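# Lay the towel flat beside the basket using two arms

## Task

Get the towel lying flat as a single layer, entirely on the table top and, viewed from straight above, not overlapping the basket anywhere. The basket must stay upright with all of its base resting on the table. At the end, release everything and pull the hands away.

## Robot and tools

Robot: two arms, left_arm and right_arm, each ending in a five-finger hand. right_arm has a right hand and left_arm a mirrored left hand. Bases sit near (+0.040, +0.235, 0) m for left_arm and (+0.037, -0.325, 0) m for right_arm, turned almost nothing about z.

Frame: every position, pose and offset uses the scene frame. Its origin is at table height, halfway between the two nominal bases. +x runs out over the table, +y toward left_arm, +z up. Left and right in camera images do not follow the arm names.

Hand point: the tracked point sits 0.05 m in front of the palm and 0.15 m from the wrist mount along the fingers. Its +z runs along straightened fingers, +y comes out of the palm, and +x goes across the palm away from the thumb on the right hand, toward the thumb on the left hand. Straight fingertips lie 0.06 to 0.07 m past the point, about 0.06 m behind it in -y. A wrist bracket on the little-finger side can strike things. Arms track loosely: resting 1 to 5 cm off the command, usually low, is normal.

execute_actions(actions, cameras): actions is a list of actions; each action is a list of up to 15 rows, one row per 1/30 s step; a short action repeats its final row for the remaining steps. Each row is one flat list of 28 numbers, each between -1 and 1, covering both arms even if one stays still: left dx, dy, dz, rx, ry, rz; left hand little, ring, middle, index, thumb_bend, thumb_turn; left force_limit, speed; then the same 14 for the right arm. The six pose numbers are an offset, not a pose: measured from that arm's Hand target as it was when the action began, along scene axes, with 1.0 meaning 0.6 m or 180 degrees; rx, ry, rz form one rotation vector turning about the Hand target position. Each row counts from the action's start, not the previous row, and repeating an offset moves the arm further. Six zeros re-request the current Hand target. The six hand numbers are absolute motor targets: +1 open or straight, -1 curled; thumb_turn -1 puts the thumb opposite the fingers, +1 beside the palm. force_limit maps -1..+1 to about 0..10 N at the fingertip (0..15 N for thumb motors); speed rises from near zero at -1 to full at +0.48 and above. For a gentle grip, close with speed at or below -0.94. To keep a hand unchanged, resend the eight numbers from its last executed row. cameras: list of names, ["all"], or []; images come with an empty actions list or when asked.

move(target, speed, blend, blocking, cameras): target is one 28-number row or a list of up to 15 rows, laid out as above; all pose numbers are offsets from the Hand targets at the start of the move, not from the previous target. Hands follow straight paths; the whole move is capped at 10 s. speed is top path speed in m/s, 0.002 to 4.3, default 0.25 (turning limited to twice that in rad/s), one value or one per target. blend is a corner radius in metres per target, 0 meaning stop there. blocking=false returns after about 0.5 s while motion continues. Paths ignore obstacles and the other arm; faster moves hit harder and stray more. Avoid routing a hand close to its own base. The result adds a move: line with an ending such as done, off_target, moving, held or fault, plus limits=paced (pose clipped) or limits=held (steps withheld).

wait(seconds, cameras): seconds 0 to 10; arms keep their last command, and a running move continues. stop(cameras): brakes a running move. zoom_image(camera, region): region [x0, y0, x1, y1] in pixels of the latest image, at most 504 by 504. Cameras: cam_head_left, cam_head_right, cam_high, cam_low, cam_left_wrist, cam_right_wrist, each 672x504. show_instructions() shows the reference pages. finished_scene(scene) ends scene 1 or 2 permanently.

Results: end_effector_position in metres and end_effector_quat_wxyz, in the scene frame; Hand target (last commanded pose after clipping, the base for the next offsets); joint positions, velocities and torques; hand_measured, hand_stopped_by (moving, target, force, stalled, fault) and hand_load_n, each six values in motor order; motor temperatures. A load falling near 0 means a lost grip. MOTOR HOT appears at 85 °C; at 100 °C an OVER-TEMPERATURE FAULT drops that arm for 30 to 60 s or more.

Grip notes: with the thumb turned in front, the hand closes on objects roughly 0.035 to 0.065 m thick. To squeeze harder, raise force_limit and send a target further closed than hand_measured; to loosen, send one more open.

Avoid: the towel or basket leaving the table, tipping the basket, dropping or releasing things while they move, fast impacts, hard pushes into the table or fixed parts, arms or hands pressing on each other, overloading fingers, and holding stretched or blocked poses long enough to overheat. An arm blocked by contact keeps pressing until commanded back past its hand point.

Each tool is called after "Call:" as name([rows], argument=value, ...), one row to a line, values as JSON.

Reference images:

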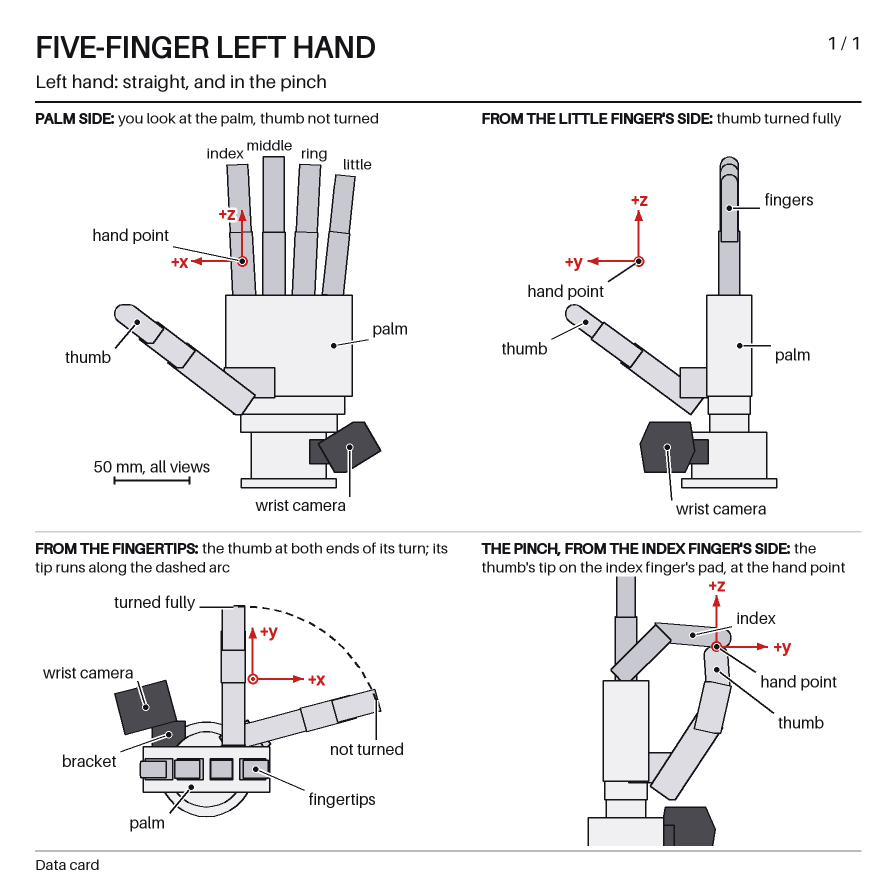

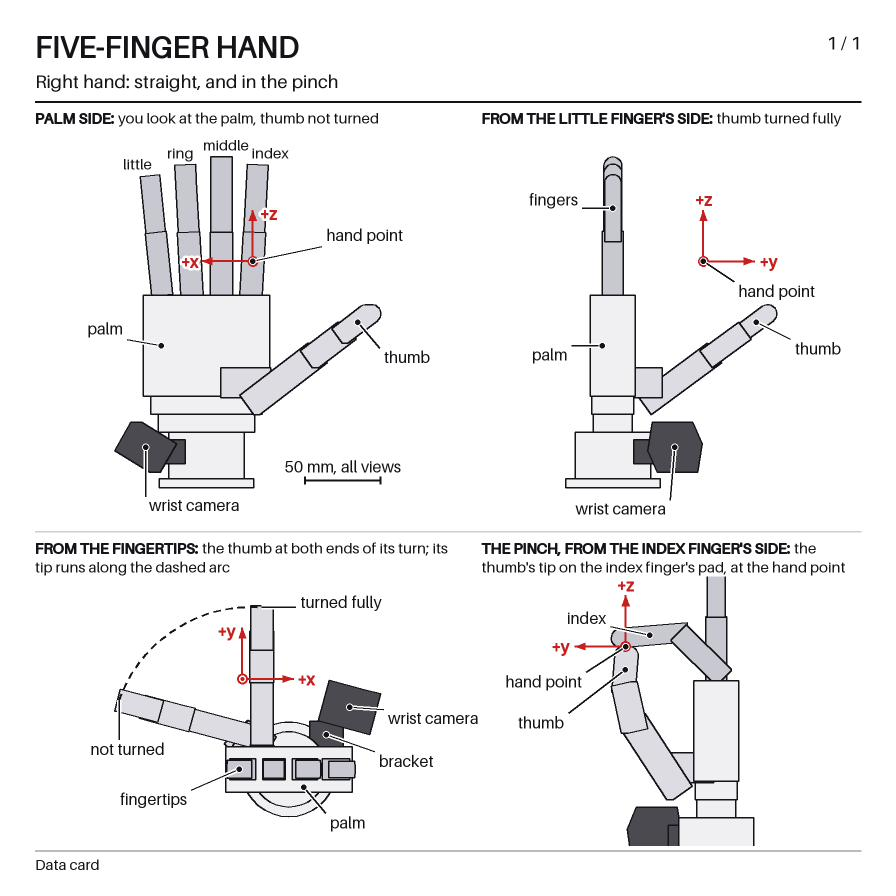

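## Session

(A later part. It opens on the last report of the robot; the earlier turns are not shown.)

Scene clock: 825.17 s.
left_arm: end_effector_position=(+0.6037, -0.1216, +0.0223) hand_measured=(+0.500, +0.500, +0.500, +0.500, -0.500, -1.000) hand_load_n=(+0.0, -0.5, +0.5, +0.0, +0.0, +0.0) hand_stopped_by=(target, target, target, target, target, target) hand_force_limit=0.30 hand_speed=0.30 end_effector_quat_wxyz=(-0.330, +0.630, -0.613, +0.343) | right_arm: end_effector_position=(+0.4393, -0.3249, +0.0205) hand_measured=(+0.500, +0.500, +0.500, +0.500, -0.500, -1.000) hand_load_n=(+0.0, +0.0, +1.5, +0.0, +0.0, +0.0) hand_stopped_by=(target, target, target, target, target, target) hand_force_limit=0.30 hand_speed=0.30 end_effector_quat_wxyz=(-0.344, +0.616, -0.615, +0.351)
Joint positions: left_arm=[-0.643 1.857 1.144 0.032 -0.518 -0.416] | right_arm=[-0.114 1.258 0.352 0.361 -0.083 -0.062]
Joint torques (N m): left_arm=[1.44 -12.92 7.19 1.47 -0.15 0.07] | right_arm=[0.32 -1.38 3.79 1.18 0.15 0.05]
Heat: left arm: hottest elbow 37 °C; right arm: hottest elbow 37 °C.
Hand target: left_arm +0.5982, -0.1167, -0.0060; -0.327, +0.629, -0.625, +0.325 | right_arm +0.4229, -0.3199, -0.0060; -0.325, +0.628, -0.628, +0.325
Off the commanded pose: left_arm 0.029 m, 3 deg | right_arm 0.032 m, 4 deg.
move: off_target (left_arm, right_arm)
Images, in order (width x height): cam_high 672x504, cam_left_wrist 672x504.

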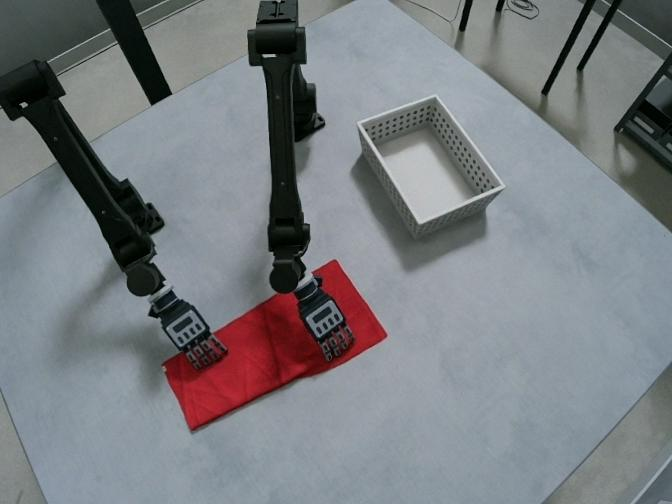

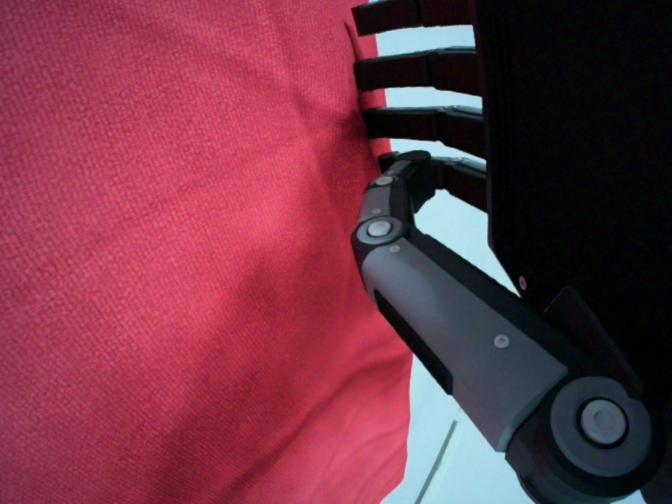

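Call:
move([
  [0.09,-0.01,0, 0, 0, 0, 0.5,0.5,0.5,0.5,-0.5,-1,0.3,0.3, -0.09,0,0,0,0,0, 0.5,0.5,0.5,0.5,-0.5,-1,0.3,0.3],
], speed=[0.07], cameras=["cam_left_wrist", "cam_high"])

Call:
zoom_image(camera="cam_high", region=[150, 230, 410, 460])

Scene clock: 827.30 s.
left_arm: end_effector_position=(+0.6353, -0.1427, +0.0219) hand_measured=(+0.500, +0.500, +0.500, +0.500, -0.500, -1.000) hand_load_n=(+0.0, +0.0, -2.0, +0.0, +0.0, +0.0) hand_stopped_by=(target, target, target, target, target, target) hand_force_limit=0.30 hand_speed=0.30 end_effector_quat_wxyz=(-0.320, +0.621, -0.622, +0.353) | right_arm: end_effector_position=(+0.3940, -0.3157, +0.0199) hand_measured=(+0.500, +0.500, +0.500, +0.500, -0.500, -1.000) hand_load_n=(+0.0, +0.0, +6.5, +0.5, +0.0, +0.0) hand_stopped_by=(target, target, target, target, target, target) hand_force_limit=0.30 hand_speed=0.30 end_effector_quat_wxyz=(-0.354, +0.618, -0.609, +0.349)
Joint positions: left_arm=[-0.63 1.931 1.256 0.014 -0.475 -0.389] | right_arm=[-0.114 1.102 0.235 0.333 -0.105 -0.062]
Joint torques (N m): left_arm=[3.84 -12.81 10.96 0.62 -0.4 0.15] | right_arm=[-1.32 -1.79 3.18 0.13 0.32 -0.07]
Heat: left arm: hottest elbow 37 °C; right arm: hottest elbow 37 °C.
Hand target: left_arm +0.6521, -0.1227, -0.0059; -0.327, +0.629, -0.625, +0.325 | right_arm +0.3688, -0.3198, -0.0061; -0.325, +0.628, -0.628, +0.325
Off the commanded pose: left_arm 0.038 m, 3 deg | right_arm 0.036 m, 5 deg.
move: off_target (left_arm, right_arm)
Images, in order (width x height): cam_high 672x504, cam_left_wrist 672x504.

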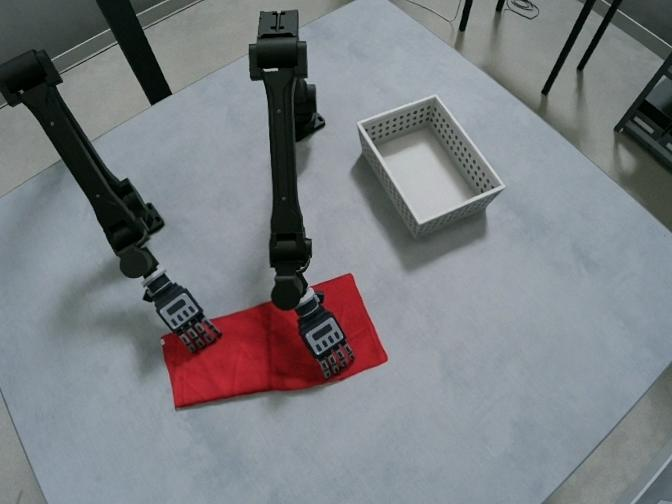

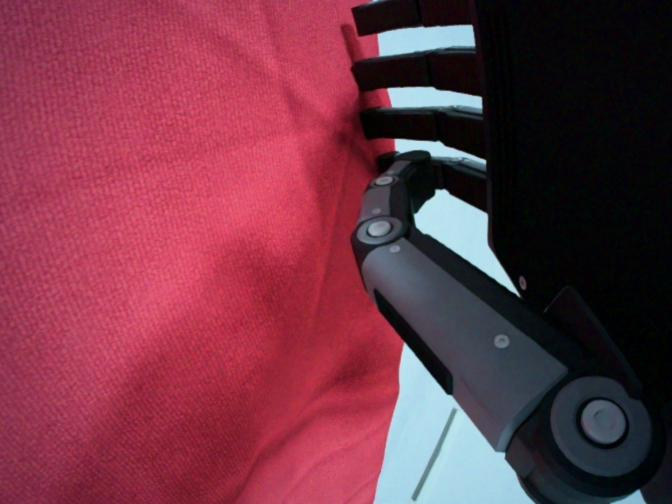

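Scaled by 1.938 from the camera's 672x504 image, which has a finer 960x720 frame.

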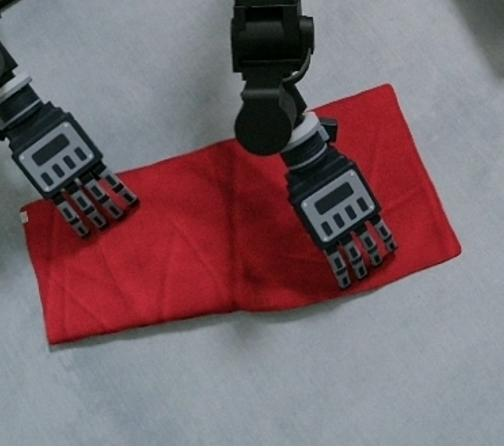

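Call:
move([
  [0,0,0.15, 0, 0, 0, 0.5,0.5,0.5,0.5,-0.5,-1,0.3,0.3, 0,0,0.12,0,0,0, 0.5,0.5,0.5,0.5,-0.5,-1,0.3,0.3],
  [0,0,0.15, 0, 0, 0, 0.5,0.5,0.5,0.5,-0.5,-1,0.3,0.3, 0.04,-0.054,0.12,0,0,0, 0.5,0.5,0.5,0.5,-0.5,-1,0.3,0.3],
  [-0.12,-0.165,0.15, 0, 0, 0, 0.5,0.5,0.5,0.5,-0.5,-1,0.3,0.3, 0.04,-0.054,0,0,0,0, 0.5,0.5,0.5,0.5,-0.5,-1,0.3,0.3],
  [-0.12,-0.165,0.09, 0, 0, 0, 0.5,0.5,0.5,0.5,-0.5,-1,0.3,0.3, 0.04,-0.054,0,0,0,0, 0.5,0.5,0.5,0.5,-0.5,-1,0.3,0.3],
], speed=[0.15,0.15,0.15,0.15], blend=[0.02,0.02,0.02,0], cameras=["cam_left_wrist", "cam_high","cam_right_wrist"])

Call:
zoom_image(camera="cam_high", region=[150, 230, 410, 460])

Scene clock: 833.23 s.
left_arm: end_effector_position=(+0.5741, -0.2097, +0.0462) hand_measured=(+0.500, +0.500, +0.500, +0.500, -0.500, -1.000) hand_load_n=(+0.0, +0.0, +0.0, +0.0, +0.0, +0.0) hand_stopped_by=(target, target, target, target, target, target) hand_force_limit=0.30 hand_speed=0.30 end_effector_quat_wxyz=(-0.329, +0.628, -0.631, +0.315) | right_arm: end_effector_position=(+0.4099, -0.3525, +0.0202) hand_measured=(+0.500, +0.500, +0.500, +0.500, -0.500, -1.000) hand_load_n=(+0.0, +0.0, +1.0, +0.0, +0.0, +0.0) hand_stopped_by=(target, target, target, target, target, target) hand_force_limit=0.30 hand_speed=0.30 end_effector_quat_wxyz=(-0.346, +0.618, -0.614, +0.349)
Joint positions: left_arm=[-0.796 1.908 1.351 -0.252 -0.629 -0.53] | right_arm=[-0.245 1.178 0.296 0.327 -0.203 -0.132]
Joint torques (N m): left_arm=[1.03 -15.91 11.14 1.46 -0.49 -0.02] | right_arm=[-0.85 -0.62 3.81 1.13 0.12 -0.12]
Heat: left arm: hottest elbow 38 °C; right arm: hottest elbow 37 °C.
Hand target: left_arm +0.5803, -0.2215, +0.0479; -0.328, +0.629, -0.625, +0.325 | right_arm +0.3928, -0.3522, -0.0061; -0.325, +0.628, -0.628, +0.325
Off the commanded pose: left_arm 0.014 m, 1 deg | right_arm 0.031 m, 4 deg.
move: off_target (left_arm, right_arm); blend cut to 0.018 m at target 3
Images, in order (width x height): cam_high 672x504, cam_left_wrist 672x504, cam_right_wrist 672x504.

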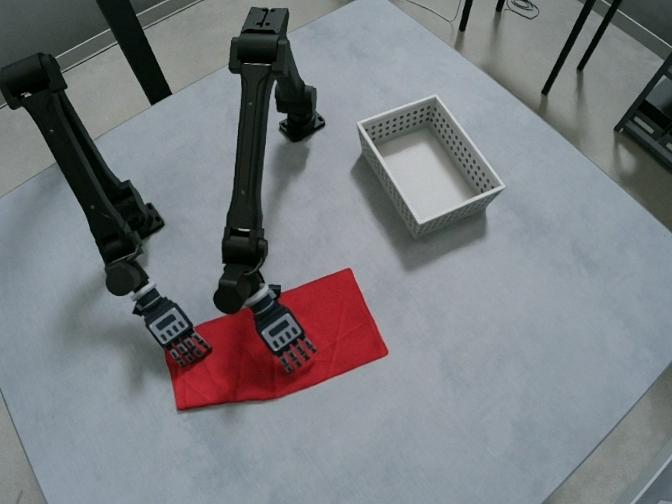

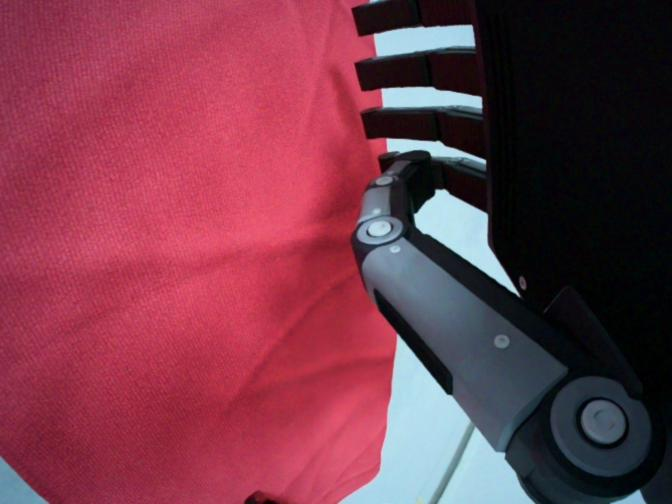

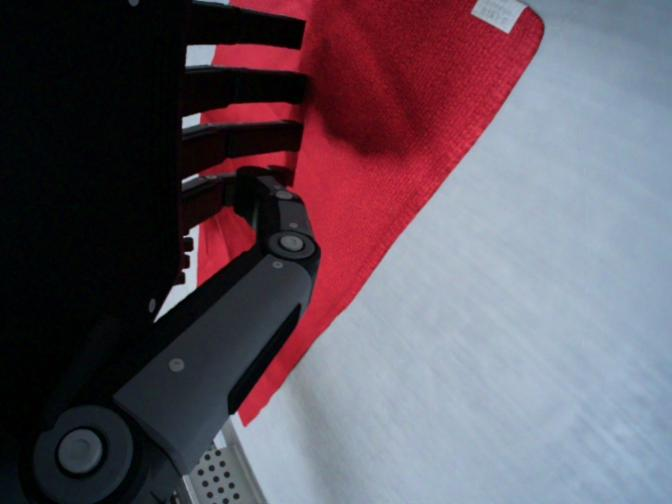

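Scaled by 1.938 from the camera's 672x504 image, which has a finer 960x720 frame.

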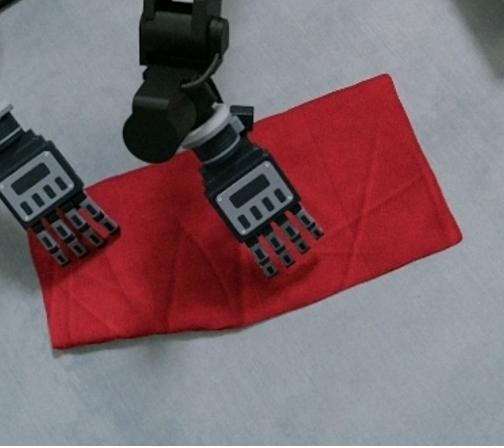

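Call:
move([
  [0.018,0.008,0.01, 0, 0, 0, 0.5,0.5,0.5,0.5,-0.5,-1,0.3,0.3, 0,0,0,0,0,0, 0.5,0.5,0.5,0.5,-0.5,-1,0.3,0.3],
  [0.018,0.008,-0.09, 0, 0, 0, 0.5,0.5,0.5,0.5,-0.5,-1,0.3,0.3, 0,0,0,0,0,0, 0.5,0.5,0.5,0.5,-0.5,-1,0.3,0.3],
], speed=[0.15,0.1], cameras=["cam_left_wrist", "cam_high"])

Call:
zoom_image(camera="cam_high", region=[150, 230, 410, 460])

Scene clock: 836.40 s.
left_arm: end_effector_position=(+0.5882, -0.2253, +0.0236) hand_measured=(+0.500, +0.500, +0.500, +0.500, -0.500, -1.000) hand_load_n=(+0.0, -0.5, +0.0, +0.0, +0.0, +0.0) hand_stopped_by=(target, target, target, target, target, target) hand_force_limit=0.30 hand_speed=0.30 end_effector_quat_wxyz=(-0.326, +0.628, -0.617, +0.343) | right_arm: end_effector_position=(+0.4099, -0.3525, +0.0202) hand_measured=(+0.500, +0.500, +0.500, +0.500, -0.500, -1.000) hand_load_n=(+0.0, +0.0, +1.5, +0.0, +0.0, +0.0) hand_stopped_by=(target, target, target, target, target, target) hand_force_limit=0.30 hand_speed=0.30 end_effector_quat_wxyz=(-0.346, +0.618, -0.614, +0.349)
Joint positions: left_arm=[-0.796 1.972 1.351 -0.125 -0.624 -0.529] | right_arm=[-0.245 1.178 0.296 0.327 -0.203 -0.132]
Joint torques (N m): left_arm=[2.55 -14.45 8.38 1.39 -0.16 0.08] | right_arm=[-0.85 -0.56 3.81 1.11 0.12 -0.12]
Heat: left arm: hottest elbow 38 °C; right arm: hottest elbow 37 °C.
Hand target: left_arm +0.5910, -0.2167, -0.0061; -0.328, +0.629, -0.625, +0.325 | right_arm +0.3928, -0.3522, -0.0061; -0.325, +0.628, -0.628, +0.325
Off the commanded pose: left_arm 0.031 m, 2 deg | right_arm 0.031 m, 4 deg.
move: off_target (left_arm, right_arm)
Images, in order (width x height): cam_high 672x504, cam_left_wrist 672x504.

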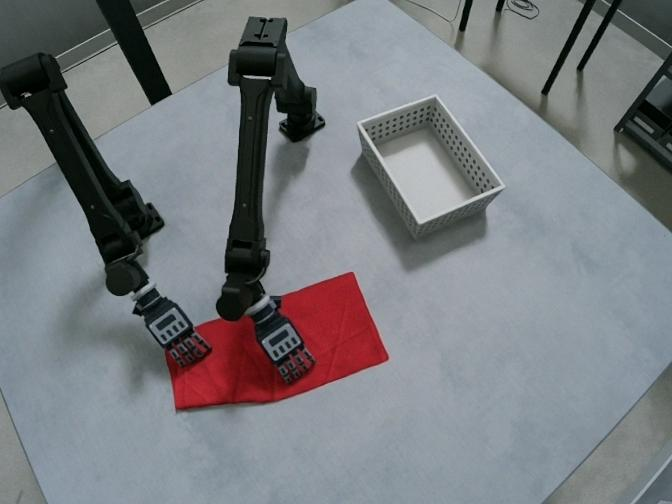

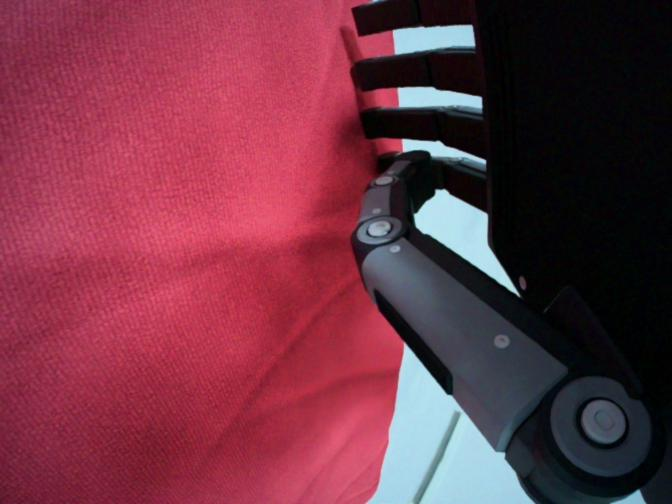

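Scaled by 1.938 from the camera's 672x504 image, which has a finer 960x720 frame.

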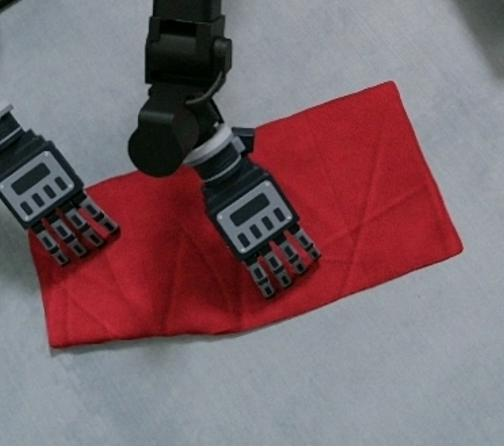

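Call:
move([
  [0.095,-0.01,0, 0, 0, 0, 0.5,0.5,0.5,0.5,-0.5,-1,0.3,0.3, -0.08,0,0,0,0,0, 0.5,0.5,0.5,0.5,-0.5,-1,0.3,0.3],
  [0.095,-0.01,0.2, 0, 0, 0, 0.5,0.5,0.5,0.5,-0.5,-1,0.3,0.3, -0.08,0,0,0,0,0, 0.5,0.5,0.5,0.5,-0.5,-1,0.3,0.3],
  [0.095,0.2,0.3, 0, 0, 0, 0.5,0.5,0.5,0.5,-0.5,-1,0.3,0.3, -0.08,0,0,0,0,0, 0.5,0.5,0.5,0.5,-0.5,-1,0.3,0.3],
], speed=[0.07,0.2,0.25], blend=[0.0,0.02,0], cameras=["cam_left_wrist", "cam_high", "cam_head_left"])

Call:
zoom_image(camera="cam_high", region=[150, 230, 410, 460])

Scene clock: 840.63 s.
left_arm: end_effector_position=(+0.6527, -0.0966, +0.1792) hand_measured=(+0.500, +0.500, +0.500, +0.500, -0.500, -1.000) hand_load_n=(+0.0, +0.0, +0.0, +0.0, +0.0, +0.0) hand_stopped_by=(target, target, target, target, target, target) hand_force_limit=0.30 hand_speed=0.30 end_effector_quat_wxyz=(-0.329, +0.633, -0.617, +0.331) | right_arm: end_effector_position=(+0.3682, -0.3497, +0.0198) hand_measured=(+0.500, +0.500, +0.500, +0.500, -0.500, -1.000) hand_load_n=(+0.0, +0.0, +4.5, +0.0, +0.0, +0.0) hand_stopped_by=(target, target, target, target, target, target) hand_force_limit=0.30 hand_speed=0.30 end_effector_quat_wxyz=(-0.353, +0.618, -0.610, +0.348)
Joint positions: left_arm=[-0.558 1.726 1.435 -0.388 -0.457 -0.358] | right_arm=[-0.292 1.014 0.197 0.264 -0.255 -0.154]
Joint torques (N m): left_arm=[0.67 -15.44 9.37 1.01 -0.11 0.12] | right_arm=[-1.61 -0.56 3.64 0.21 0.33 -0.25]
Heat: left arm: hottest elbow 38 °C; right arm: hottest elbow 36 °C.
Hand target: left_arm +0.6480, -0.0968, +0.1742; -0.328, +0.629, -0.625, +0.325 | right_arm +0.3450, -0.3522, -0.0059; -0.325, +0.628, -0.628, +0.325
Off the commanded pose: left_arm 0.007 m, 1 deg | right_arm 0.035 m, 5 deg.
move: off_target (right_arm)
Images, in order (width x height): cam_head_left 672x504, cam_high 672x504, cam_left_wrist 672x504.

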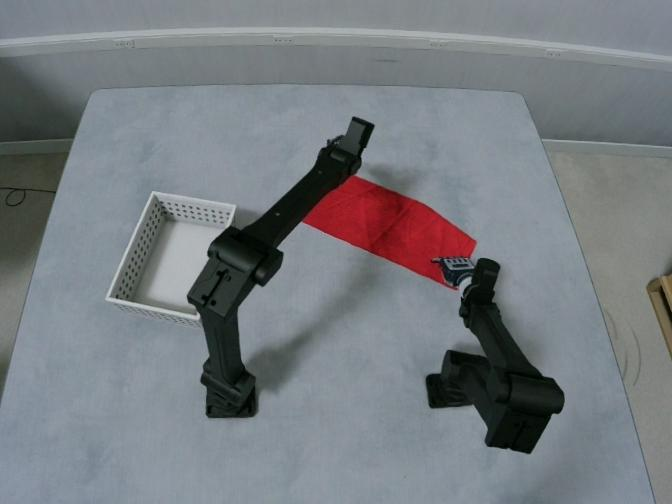

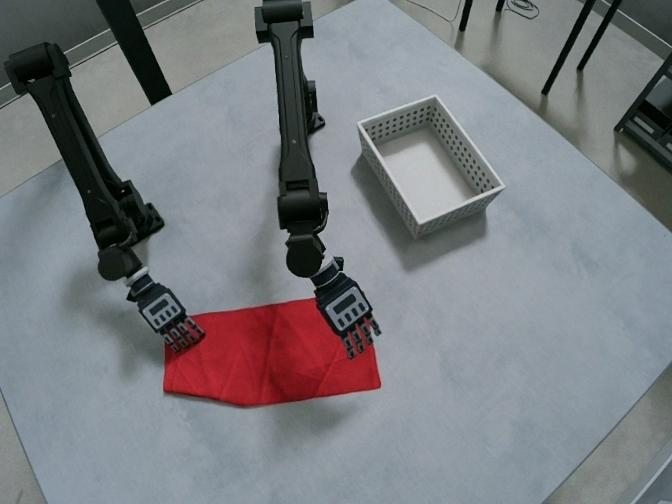

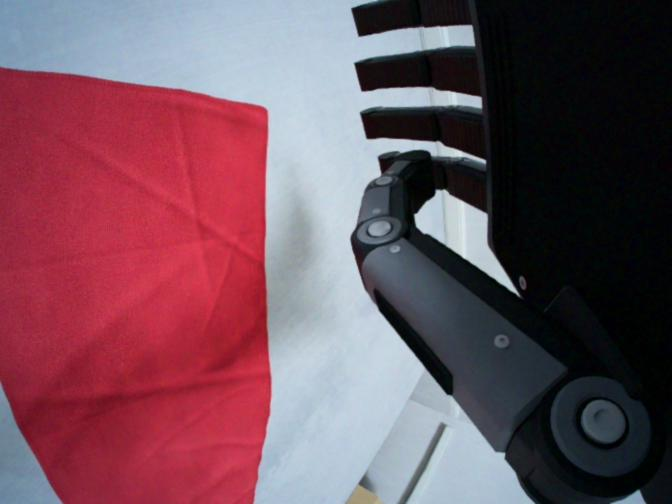

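Scaled by 1.938 from the camera's 672x504 image, which has a finer 960x720 frame.

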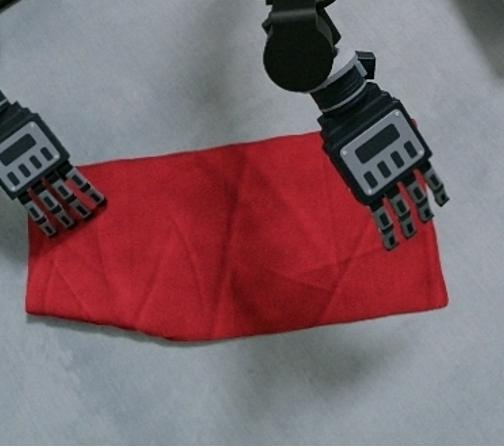

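Call:
zoom_image(camera="cam_head_left", region=[280, 160, 500, 310])

Call:
execute_actions(actions=[], cameras=["cam_head_right", "cam_right_wrist", "cam_low"])

Call:
zoom_image(camera="cam_low", region=[150, 150, 550, 450])

Scaled by 2.291 from the camera's 672x504 image, which has a finer 960x720 frame.

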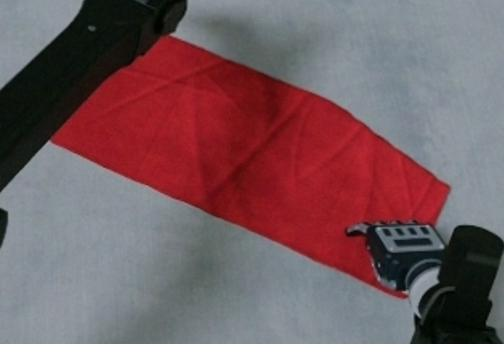

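Scene clock: 841.20 s.
left_arm: end_effector_position=(+0.6527, -0.0966, +0.1792) hand_measured=(+0.500, +0.500, +0.500, +0.500, -0.500, -1.000) hand_load_n=(+0.0, -0.5, +0.0, +0.0, +0.5, +0.0) hand_stopped_by=(target, target, target, target, target, target) hand_force_limit=0.30 hand_speed=0.30 end_effector_quat_wxyz=(-0.329, +0.633, -0.618, +0.331) | right_arm: end_effector_position=(+0.3682, -0.3497, +0.0198) hand_measured=(+0.500, +0.500, +0.500, +0.500, -0.500, -1.000) hand_load_n=(+0.0, +0.0, +4.5, +0.0, +0.0, +0.0) hand_stopped_by=(target, target, target, target, target, target) hand_force_limit=0.30 hand_speed=0.30 end_effector_quat_wxyz=(-0.353, +0.618, -0.610, +0.348)
Joint positions: left_arm=[-0.558 1.726 1.435 -0.388 -0.457 -0.357] | right_arm=[-0.292 1.014 0.197 0.264 -0.255 -0.154]
Joint velocities: within noise
Joint torques (N m): left_arm=[0.91 -16.09 9.37 0.96 -0.14 0.09] | right_arm=[-1.73 -0.62 3.66 0.21 0.33 -0.25]
Motor temperatures (°C): left_arm=[24 29 38 23 23 23] | right_arm=[22 26 36 21 24 24]
Heat: left arm: hottest elbow 38 °C; right arm: hottest elbow 36 °C.
Hand target: left_arm +0.6480, -0.0968, +0.1742; -0.328, +0.629, -0.625, +0.325 | right_arm +0.3450, -0.3522, -0.0059; -0.325, +0.628, -0.628, +0.325
Off the commanded pose: left_arm 0.007 m, 1 deg | right_arm 0.035 m, 5 deg.
Images, in order (width x height): cam_head_right 672x504, cam_low 672x504, cam_right_wrist 672x504.

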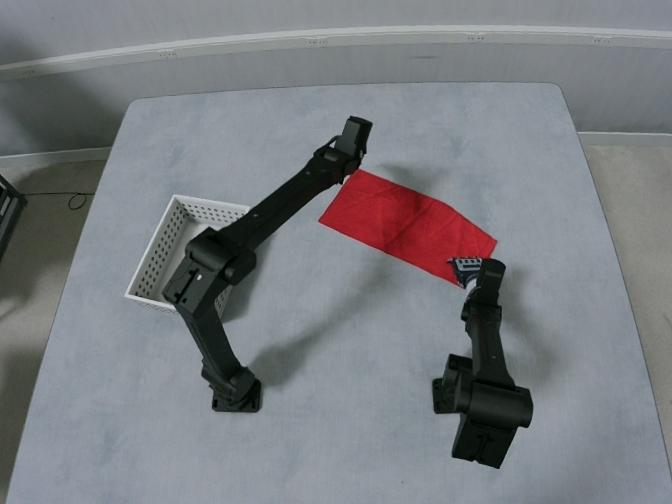

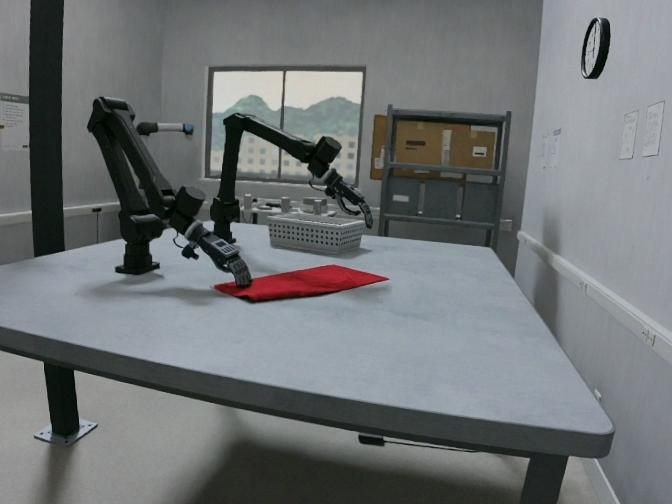

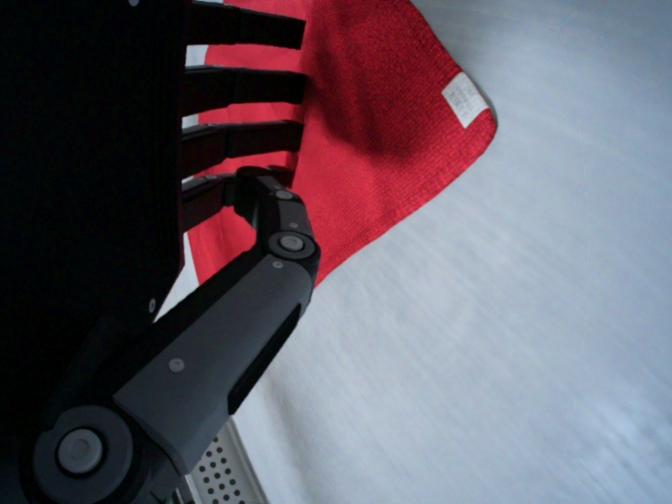

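Scaled by 1.260 from the camera's 672x504 image, which has a finer 960x720 frame.

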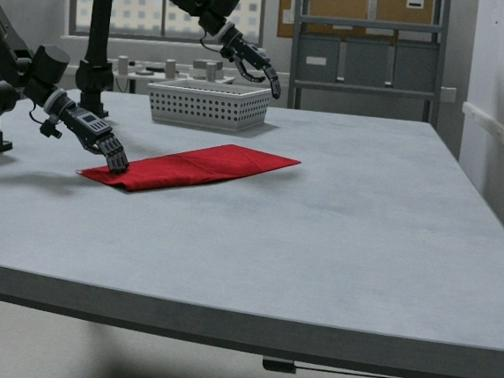

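Call:
move([
  [0,0.1,0.05, 0, 0, 0, 0.5,0.5,0.5,0.5,-0.5,-1,0.3,0.3, 0.0,0,0.2,0,0,0, 0.5,0.5,0.5,0.5,-0.5,-1,0.3,0.3],
  [0,0.15,0.05, 0, 0, 0, 0.5,0.5,0.5,0.5,-0.5,-1,0.3,0.3, 0.12,-0.15,0.36,0,0,0, 0.5,0.5,0.5,0.5,-0.5,-1,0.3,0.3],
], speed=[0.2,0.25], blend=[0.03,0], cameras=["cam_head_left", "cam_high", "cam_right_wrist"])

Call:
zoom_image(camera="cam_high", region=[150, 230, 410, 460])

Call:
zoom_image(camera="cam_head_left", region=[280, 160, 500, 310])

Scene clock: 850.63 s.
left_arm: end_effector_position=(+0.6475, -0.0129, +0.2033) hand_measured=(+0.500, +0.500, +0.500, +0.500, -0.500, -1.000) hand_load_n=(+0.0, +0.0, +0.0, +0.0, +0.0, +0.0) hand_stopped_by=(target, target, target, target, target, target) hand_force_limit=0.30 hand_speed=0.30 end_effector_quat_wxyz=(-0.325, +0.630, -0.626, +0.325) | right_arm: end_effector_position=(+0.4038, -0.4318, +0.1850) hand_measured=(+0.500, +0.500, +0.500, +0.500, -0.500, -1.000) hand_load_n=(+0.0, +0.0, +0.0, +0.0, +0.0, +0.0) hand_stopped_by=(target, target, target, target, target, target) hand_force_limit=0.30 hand_speed=0.30 end_effector_quat_wxyz=(-0.322, +0.628, -0.639, +0.306)
Joint positions: left_arm=[-0.426 1.603 1.347 -0.404 -0.344 -0.259] | right_arm=[-0.524 0.953 0.742 -0.514 -0.417 -0.31]
Joint torques (N m): left_arm=[2.73 -14.51 9.39 1.7 -0.07 0.07] | right_arm=[-0.85 -2.49 11.54 1.43 -0.23 -0.11]
Heat: left arm: hottest elbow 38 °C; right arm: hottest elbow 37 °C.
Hand target: left_arm +0.6480, -0.0068, +0.2041; -0.328, +0.629, -0.625, +0.325 | right_arm +0.4169, -0.4422, +0.2098; -0.325, +0.628, -0.628, +0.325
Off the commanded pose: left_arm 0.006 m, 0 deg | right_arm 0.030 m, 3 deg.
move: off_target (right_arm)
Images, in order (width x height): cam_head_left 672x504, cam_high 672x504, cam_right_wrist 672x504.

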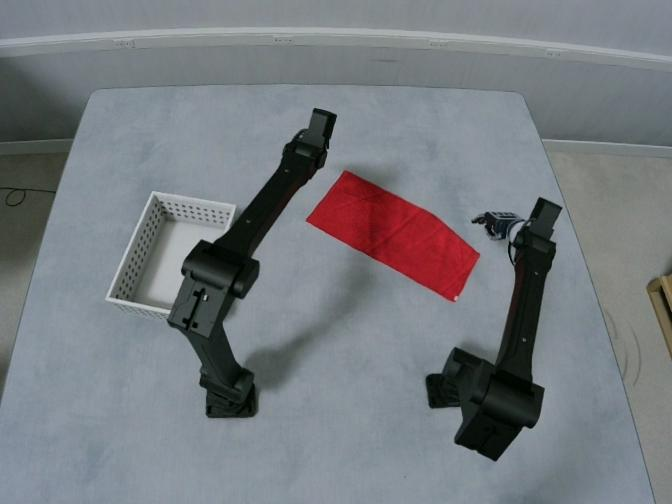

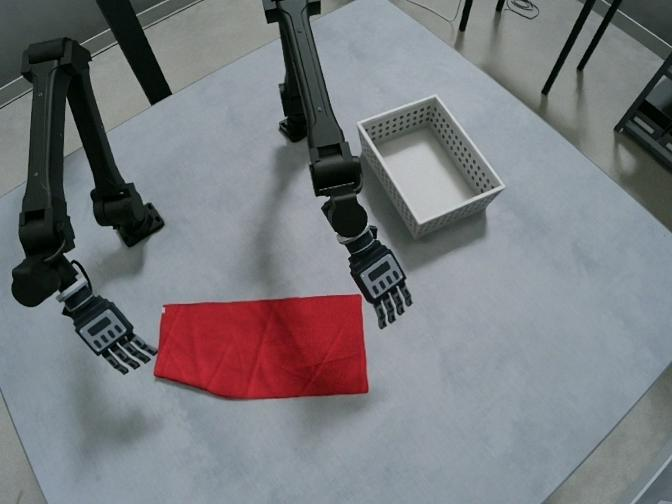

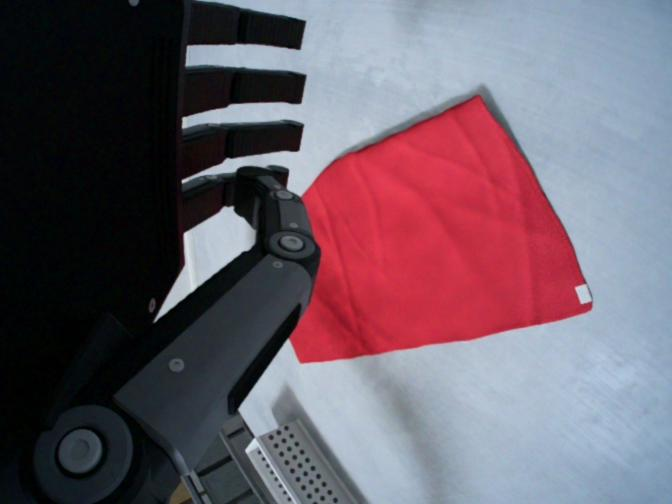

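Scaled by 1.938 from the camera's 672x504 image, which has a finer 960x720 frame.

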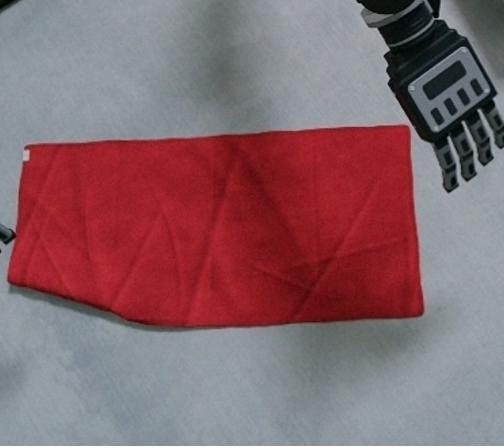

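Scaled by 2.291 from the camera's 672x504 image, which has a finer 960x720 frame.

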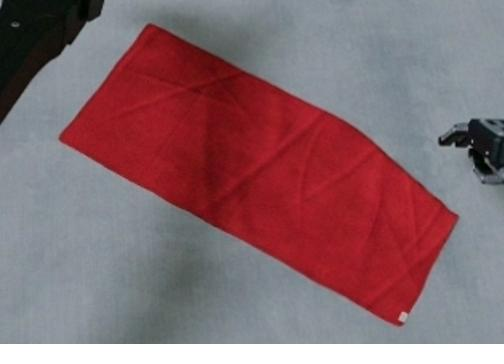

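Call:
move([
  [0,0.0,0, 0, 0, 0, 0.5,0.5,0.5,0.5,-0.5,-1,0.3,0.3, -0.1115,0.137,-0.183,0,0,0, 0.5,0.5,0.5,0.5,-0.5,-1,0.3,0.3],
  [0,0,0, 0, 0, 0, 0.5,0.5,0.5,0.5,-0.5,-1,0.3,0.3, -0.1115,0.137,-0.36,0,0,0, 0.5,0.5,0.5,0.5,-0.5,-1,0.3,0.3],
  [0,0,0, 0, 0, 0, 0.5,0.5,0.5,0.5,-0.5,-1,0.3,0.3, 0.0485,-0.055,-0.36,0,0,0, 0.5,0.5,0.5,0.5,-0.5,-1,0.3,0.3],
], speed=[0.2,0.1,0.08], blend=[0.02,0,0], cameras=["cam_head_left", "cam_high", "cam_right_wrist"])

Call:
zoom_image(camera="cam_high", region=[130, 230, 410, 460])

Scene clock: 861.00 s.
left_arm: end_effector_position=(+0.6474, -0.0129, +0.2033) hand_measured=(+0.500, +0.500, +0.500, +0.500, -0.500, -1.000) hand_load_n=(+0.0, +0.0, +0.0, +0.0, +0.0, +0.0) hand_stopped_by=(target, target, target, target, target, target) hand_force_limit=0.30 hand_speed=0.30 end_effector_quat_wxyz=(-0.325, +0.630, -0.626, +0.325) | right_arm: end_effector_position=(+0.4562, -0.4683, +0.0185) hand_measured=(+0.500, +0.500, +0.500, +0.500, -0.500, -1.000) hand_load_n=(+0.0, +0.5, +2.5, +0.0, +0.0, +0.0) hand_stopped_by=(target, target, target, target, target, target) hand_force_limit=0.30 hand_speed=0.30 end_effector_quat_wxyz=(-0.347, +0.623, -0.610, +0.347)
Joint positions: left_arm=[-0.426 1.603 1.347 -0.404 -0.344 -0.259] | right_arm=[-0.557 1.438 0.532 0.284 -0.471 -0.325]
Joint torques (N m): left_arm=[2.02 -14.51 9.39 1.63 -0.07 0.1] | right_arm=[-1.61 -2.78 5.55 0.23 0.52 -0.28]
Heat: left arm: hottest elbow 38 °C; right arm: hottest elbow 39 °C.
Hand target: left_arm +0.6480, -0.0068, +0.2041; -0.328, +0.629, -0.625, +0.325 | right_arm +0.4461, -0.4752, -0.0062; -0.325, +0.628, -0.628, +0.325
Off the commanded pose: left_arm 0.006 m, 0 deg | right_arm 0.028 m, 4 deg.
move: off_target (right_arm)
Images, in order (width x height): cam_head_left 672x504, cam_high 672x504, cam_right_wrist 672x504.

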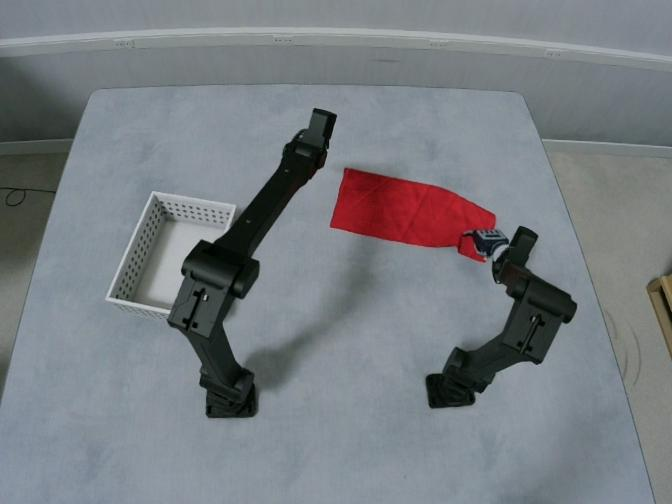

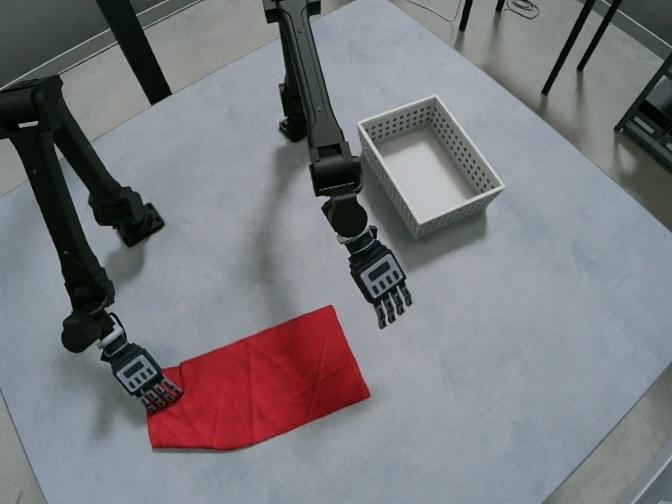

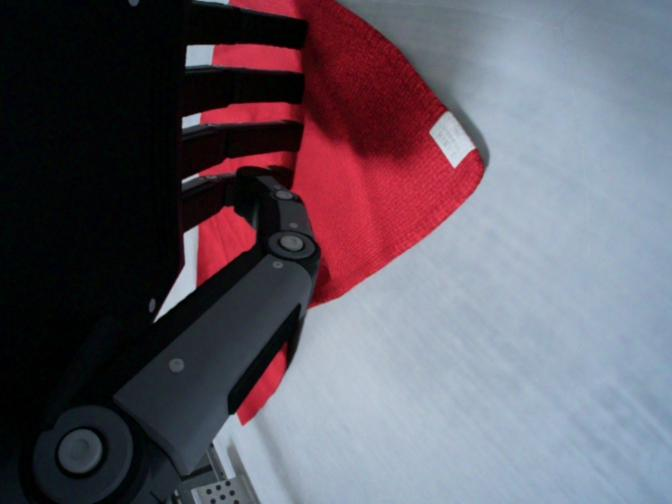

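Scaled by 1.800 from the camera's 672x504 image, which has a finer 960x720 frame.

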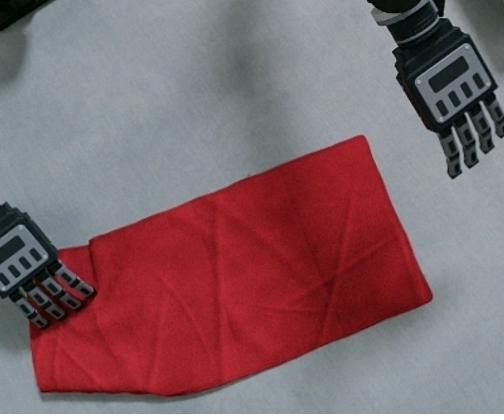

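Call:
move(target=[0,0,0, 0, 0, 0, 0.5,0.5,0.5,0.5,-0.5,-1,0.3,0.3, -0.16,0.20,0,0,0,0, 0.5,0.5,0.5,0.5,-0.5,-1,0.3,0.3], speed=0.1, cameras=["cam_head_left", "cam_high", "cam_right_wrist"])

Call:
zoom_image(camera="cam_high", region=[130, 230, 410, 460])

Scene clock: 864.23 s.
left_arm: end_effector_position=(+0.6474, -0.0129, +0.2033) hand_measured=(+0.500, +0.500, +0.500, +0.500, -0.500, -1.000) hand_load_n=(+0.0, +0.0, +0.0, +0.0, +0.0, +0.0) hand_stopped_by=(target, target, target, target, target, target) hand_force_limit=0.30 hand_speed=0.30 end_effector_quat_wxyz=(-0.325, +0.630, -0.626, +0.325) | right_arm: end_effector_position=(+0.3727, -0.3685, +0.0192) hand_measured=(+0.500, +0.500, +0.500, +0.500, -0.500, -1.000) hand_load_n=(+0.0, +0.0, +4.5, +0.0, +0.0, +0.0) hand_stopped_by=(target, target, target, target, target, target) hand_force_limit=0.30 hand_speed=0.30 end_effector_quat_wxyz=(-0.338, +0.617, -0.611, +0.363)
Joint positions: left_arm=[-0.426 1.603 1.347 -0.404 -0.344 -0.259] | right_arm=[-0.334 1.044 0.212 0.279 -0.255 -0.195]
Joint torques (N m): left_arm=[2.08 -14.68 9.55 1.68 -0.05 0.1] | right_arm=[0.73 -1.03 3.44 0.23 -0.01 0.09]
Heat: left arm: hottest elbow 38 °C; right arm: hottest elbow 38 °C.
Hand target: left_arm +0.6480, -0.0068, +0.2041; -0.328, +0.629, -0.625, +0.325 | right_arm +0.3500, -0.3553, -0.0062; -0.325, +0.628, -0.628, +0.325
Off the commanded pose: left_arm 0.006 m, 0 deg | right_arm 0.036 m, 5 deg.
move: off_target (right_arm)
Images, in order (width x height): cam_head_left 672x504, cam_high 672x504, cam_right_wrist 672x504.

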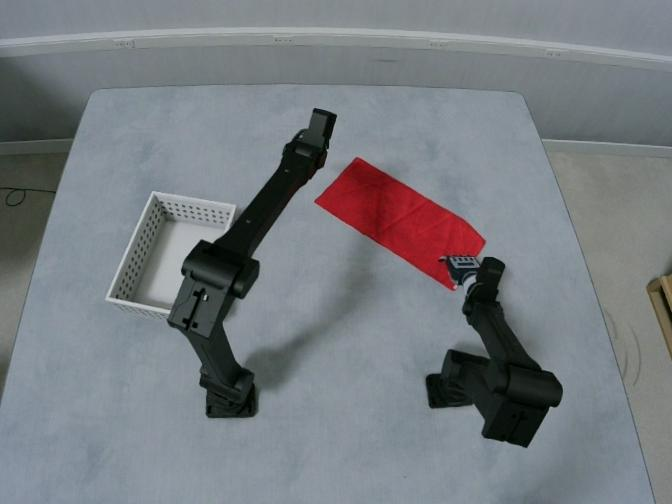

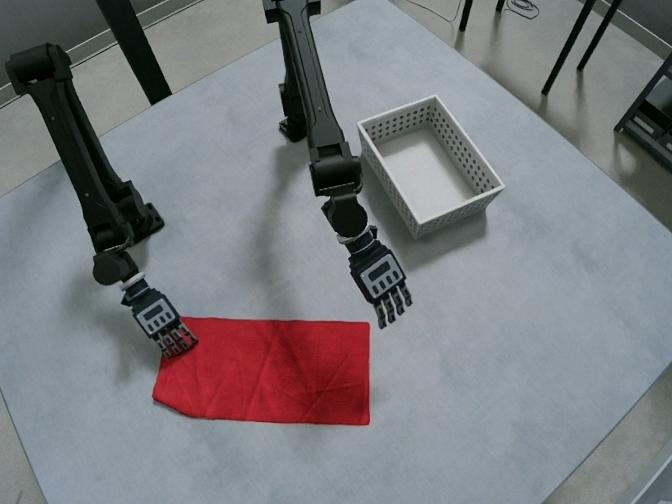

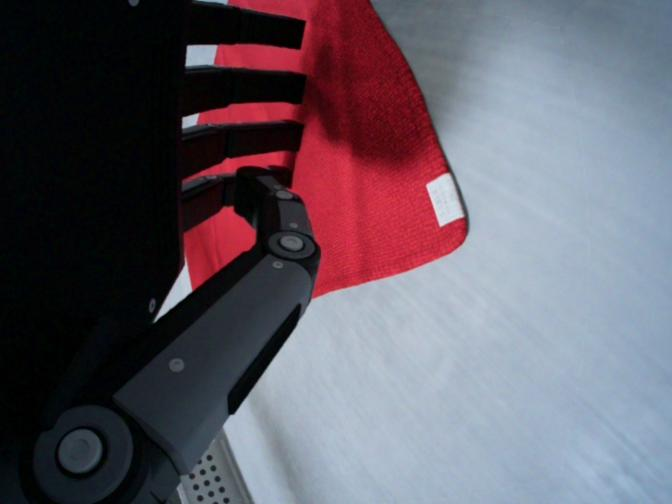

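Scaled by 1.800 from the camera's 672x504 image, which has a finer 960x720 frame.

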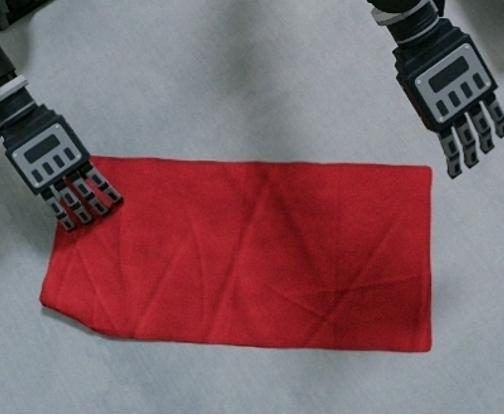

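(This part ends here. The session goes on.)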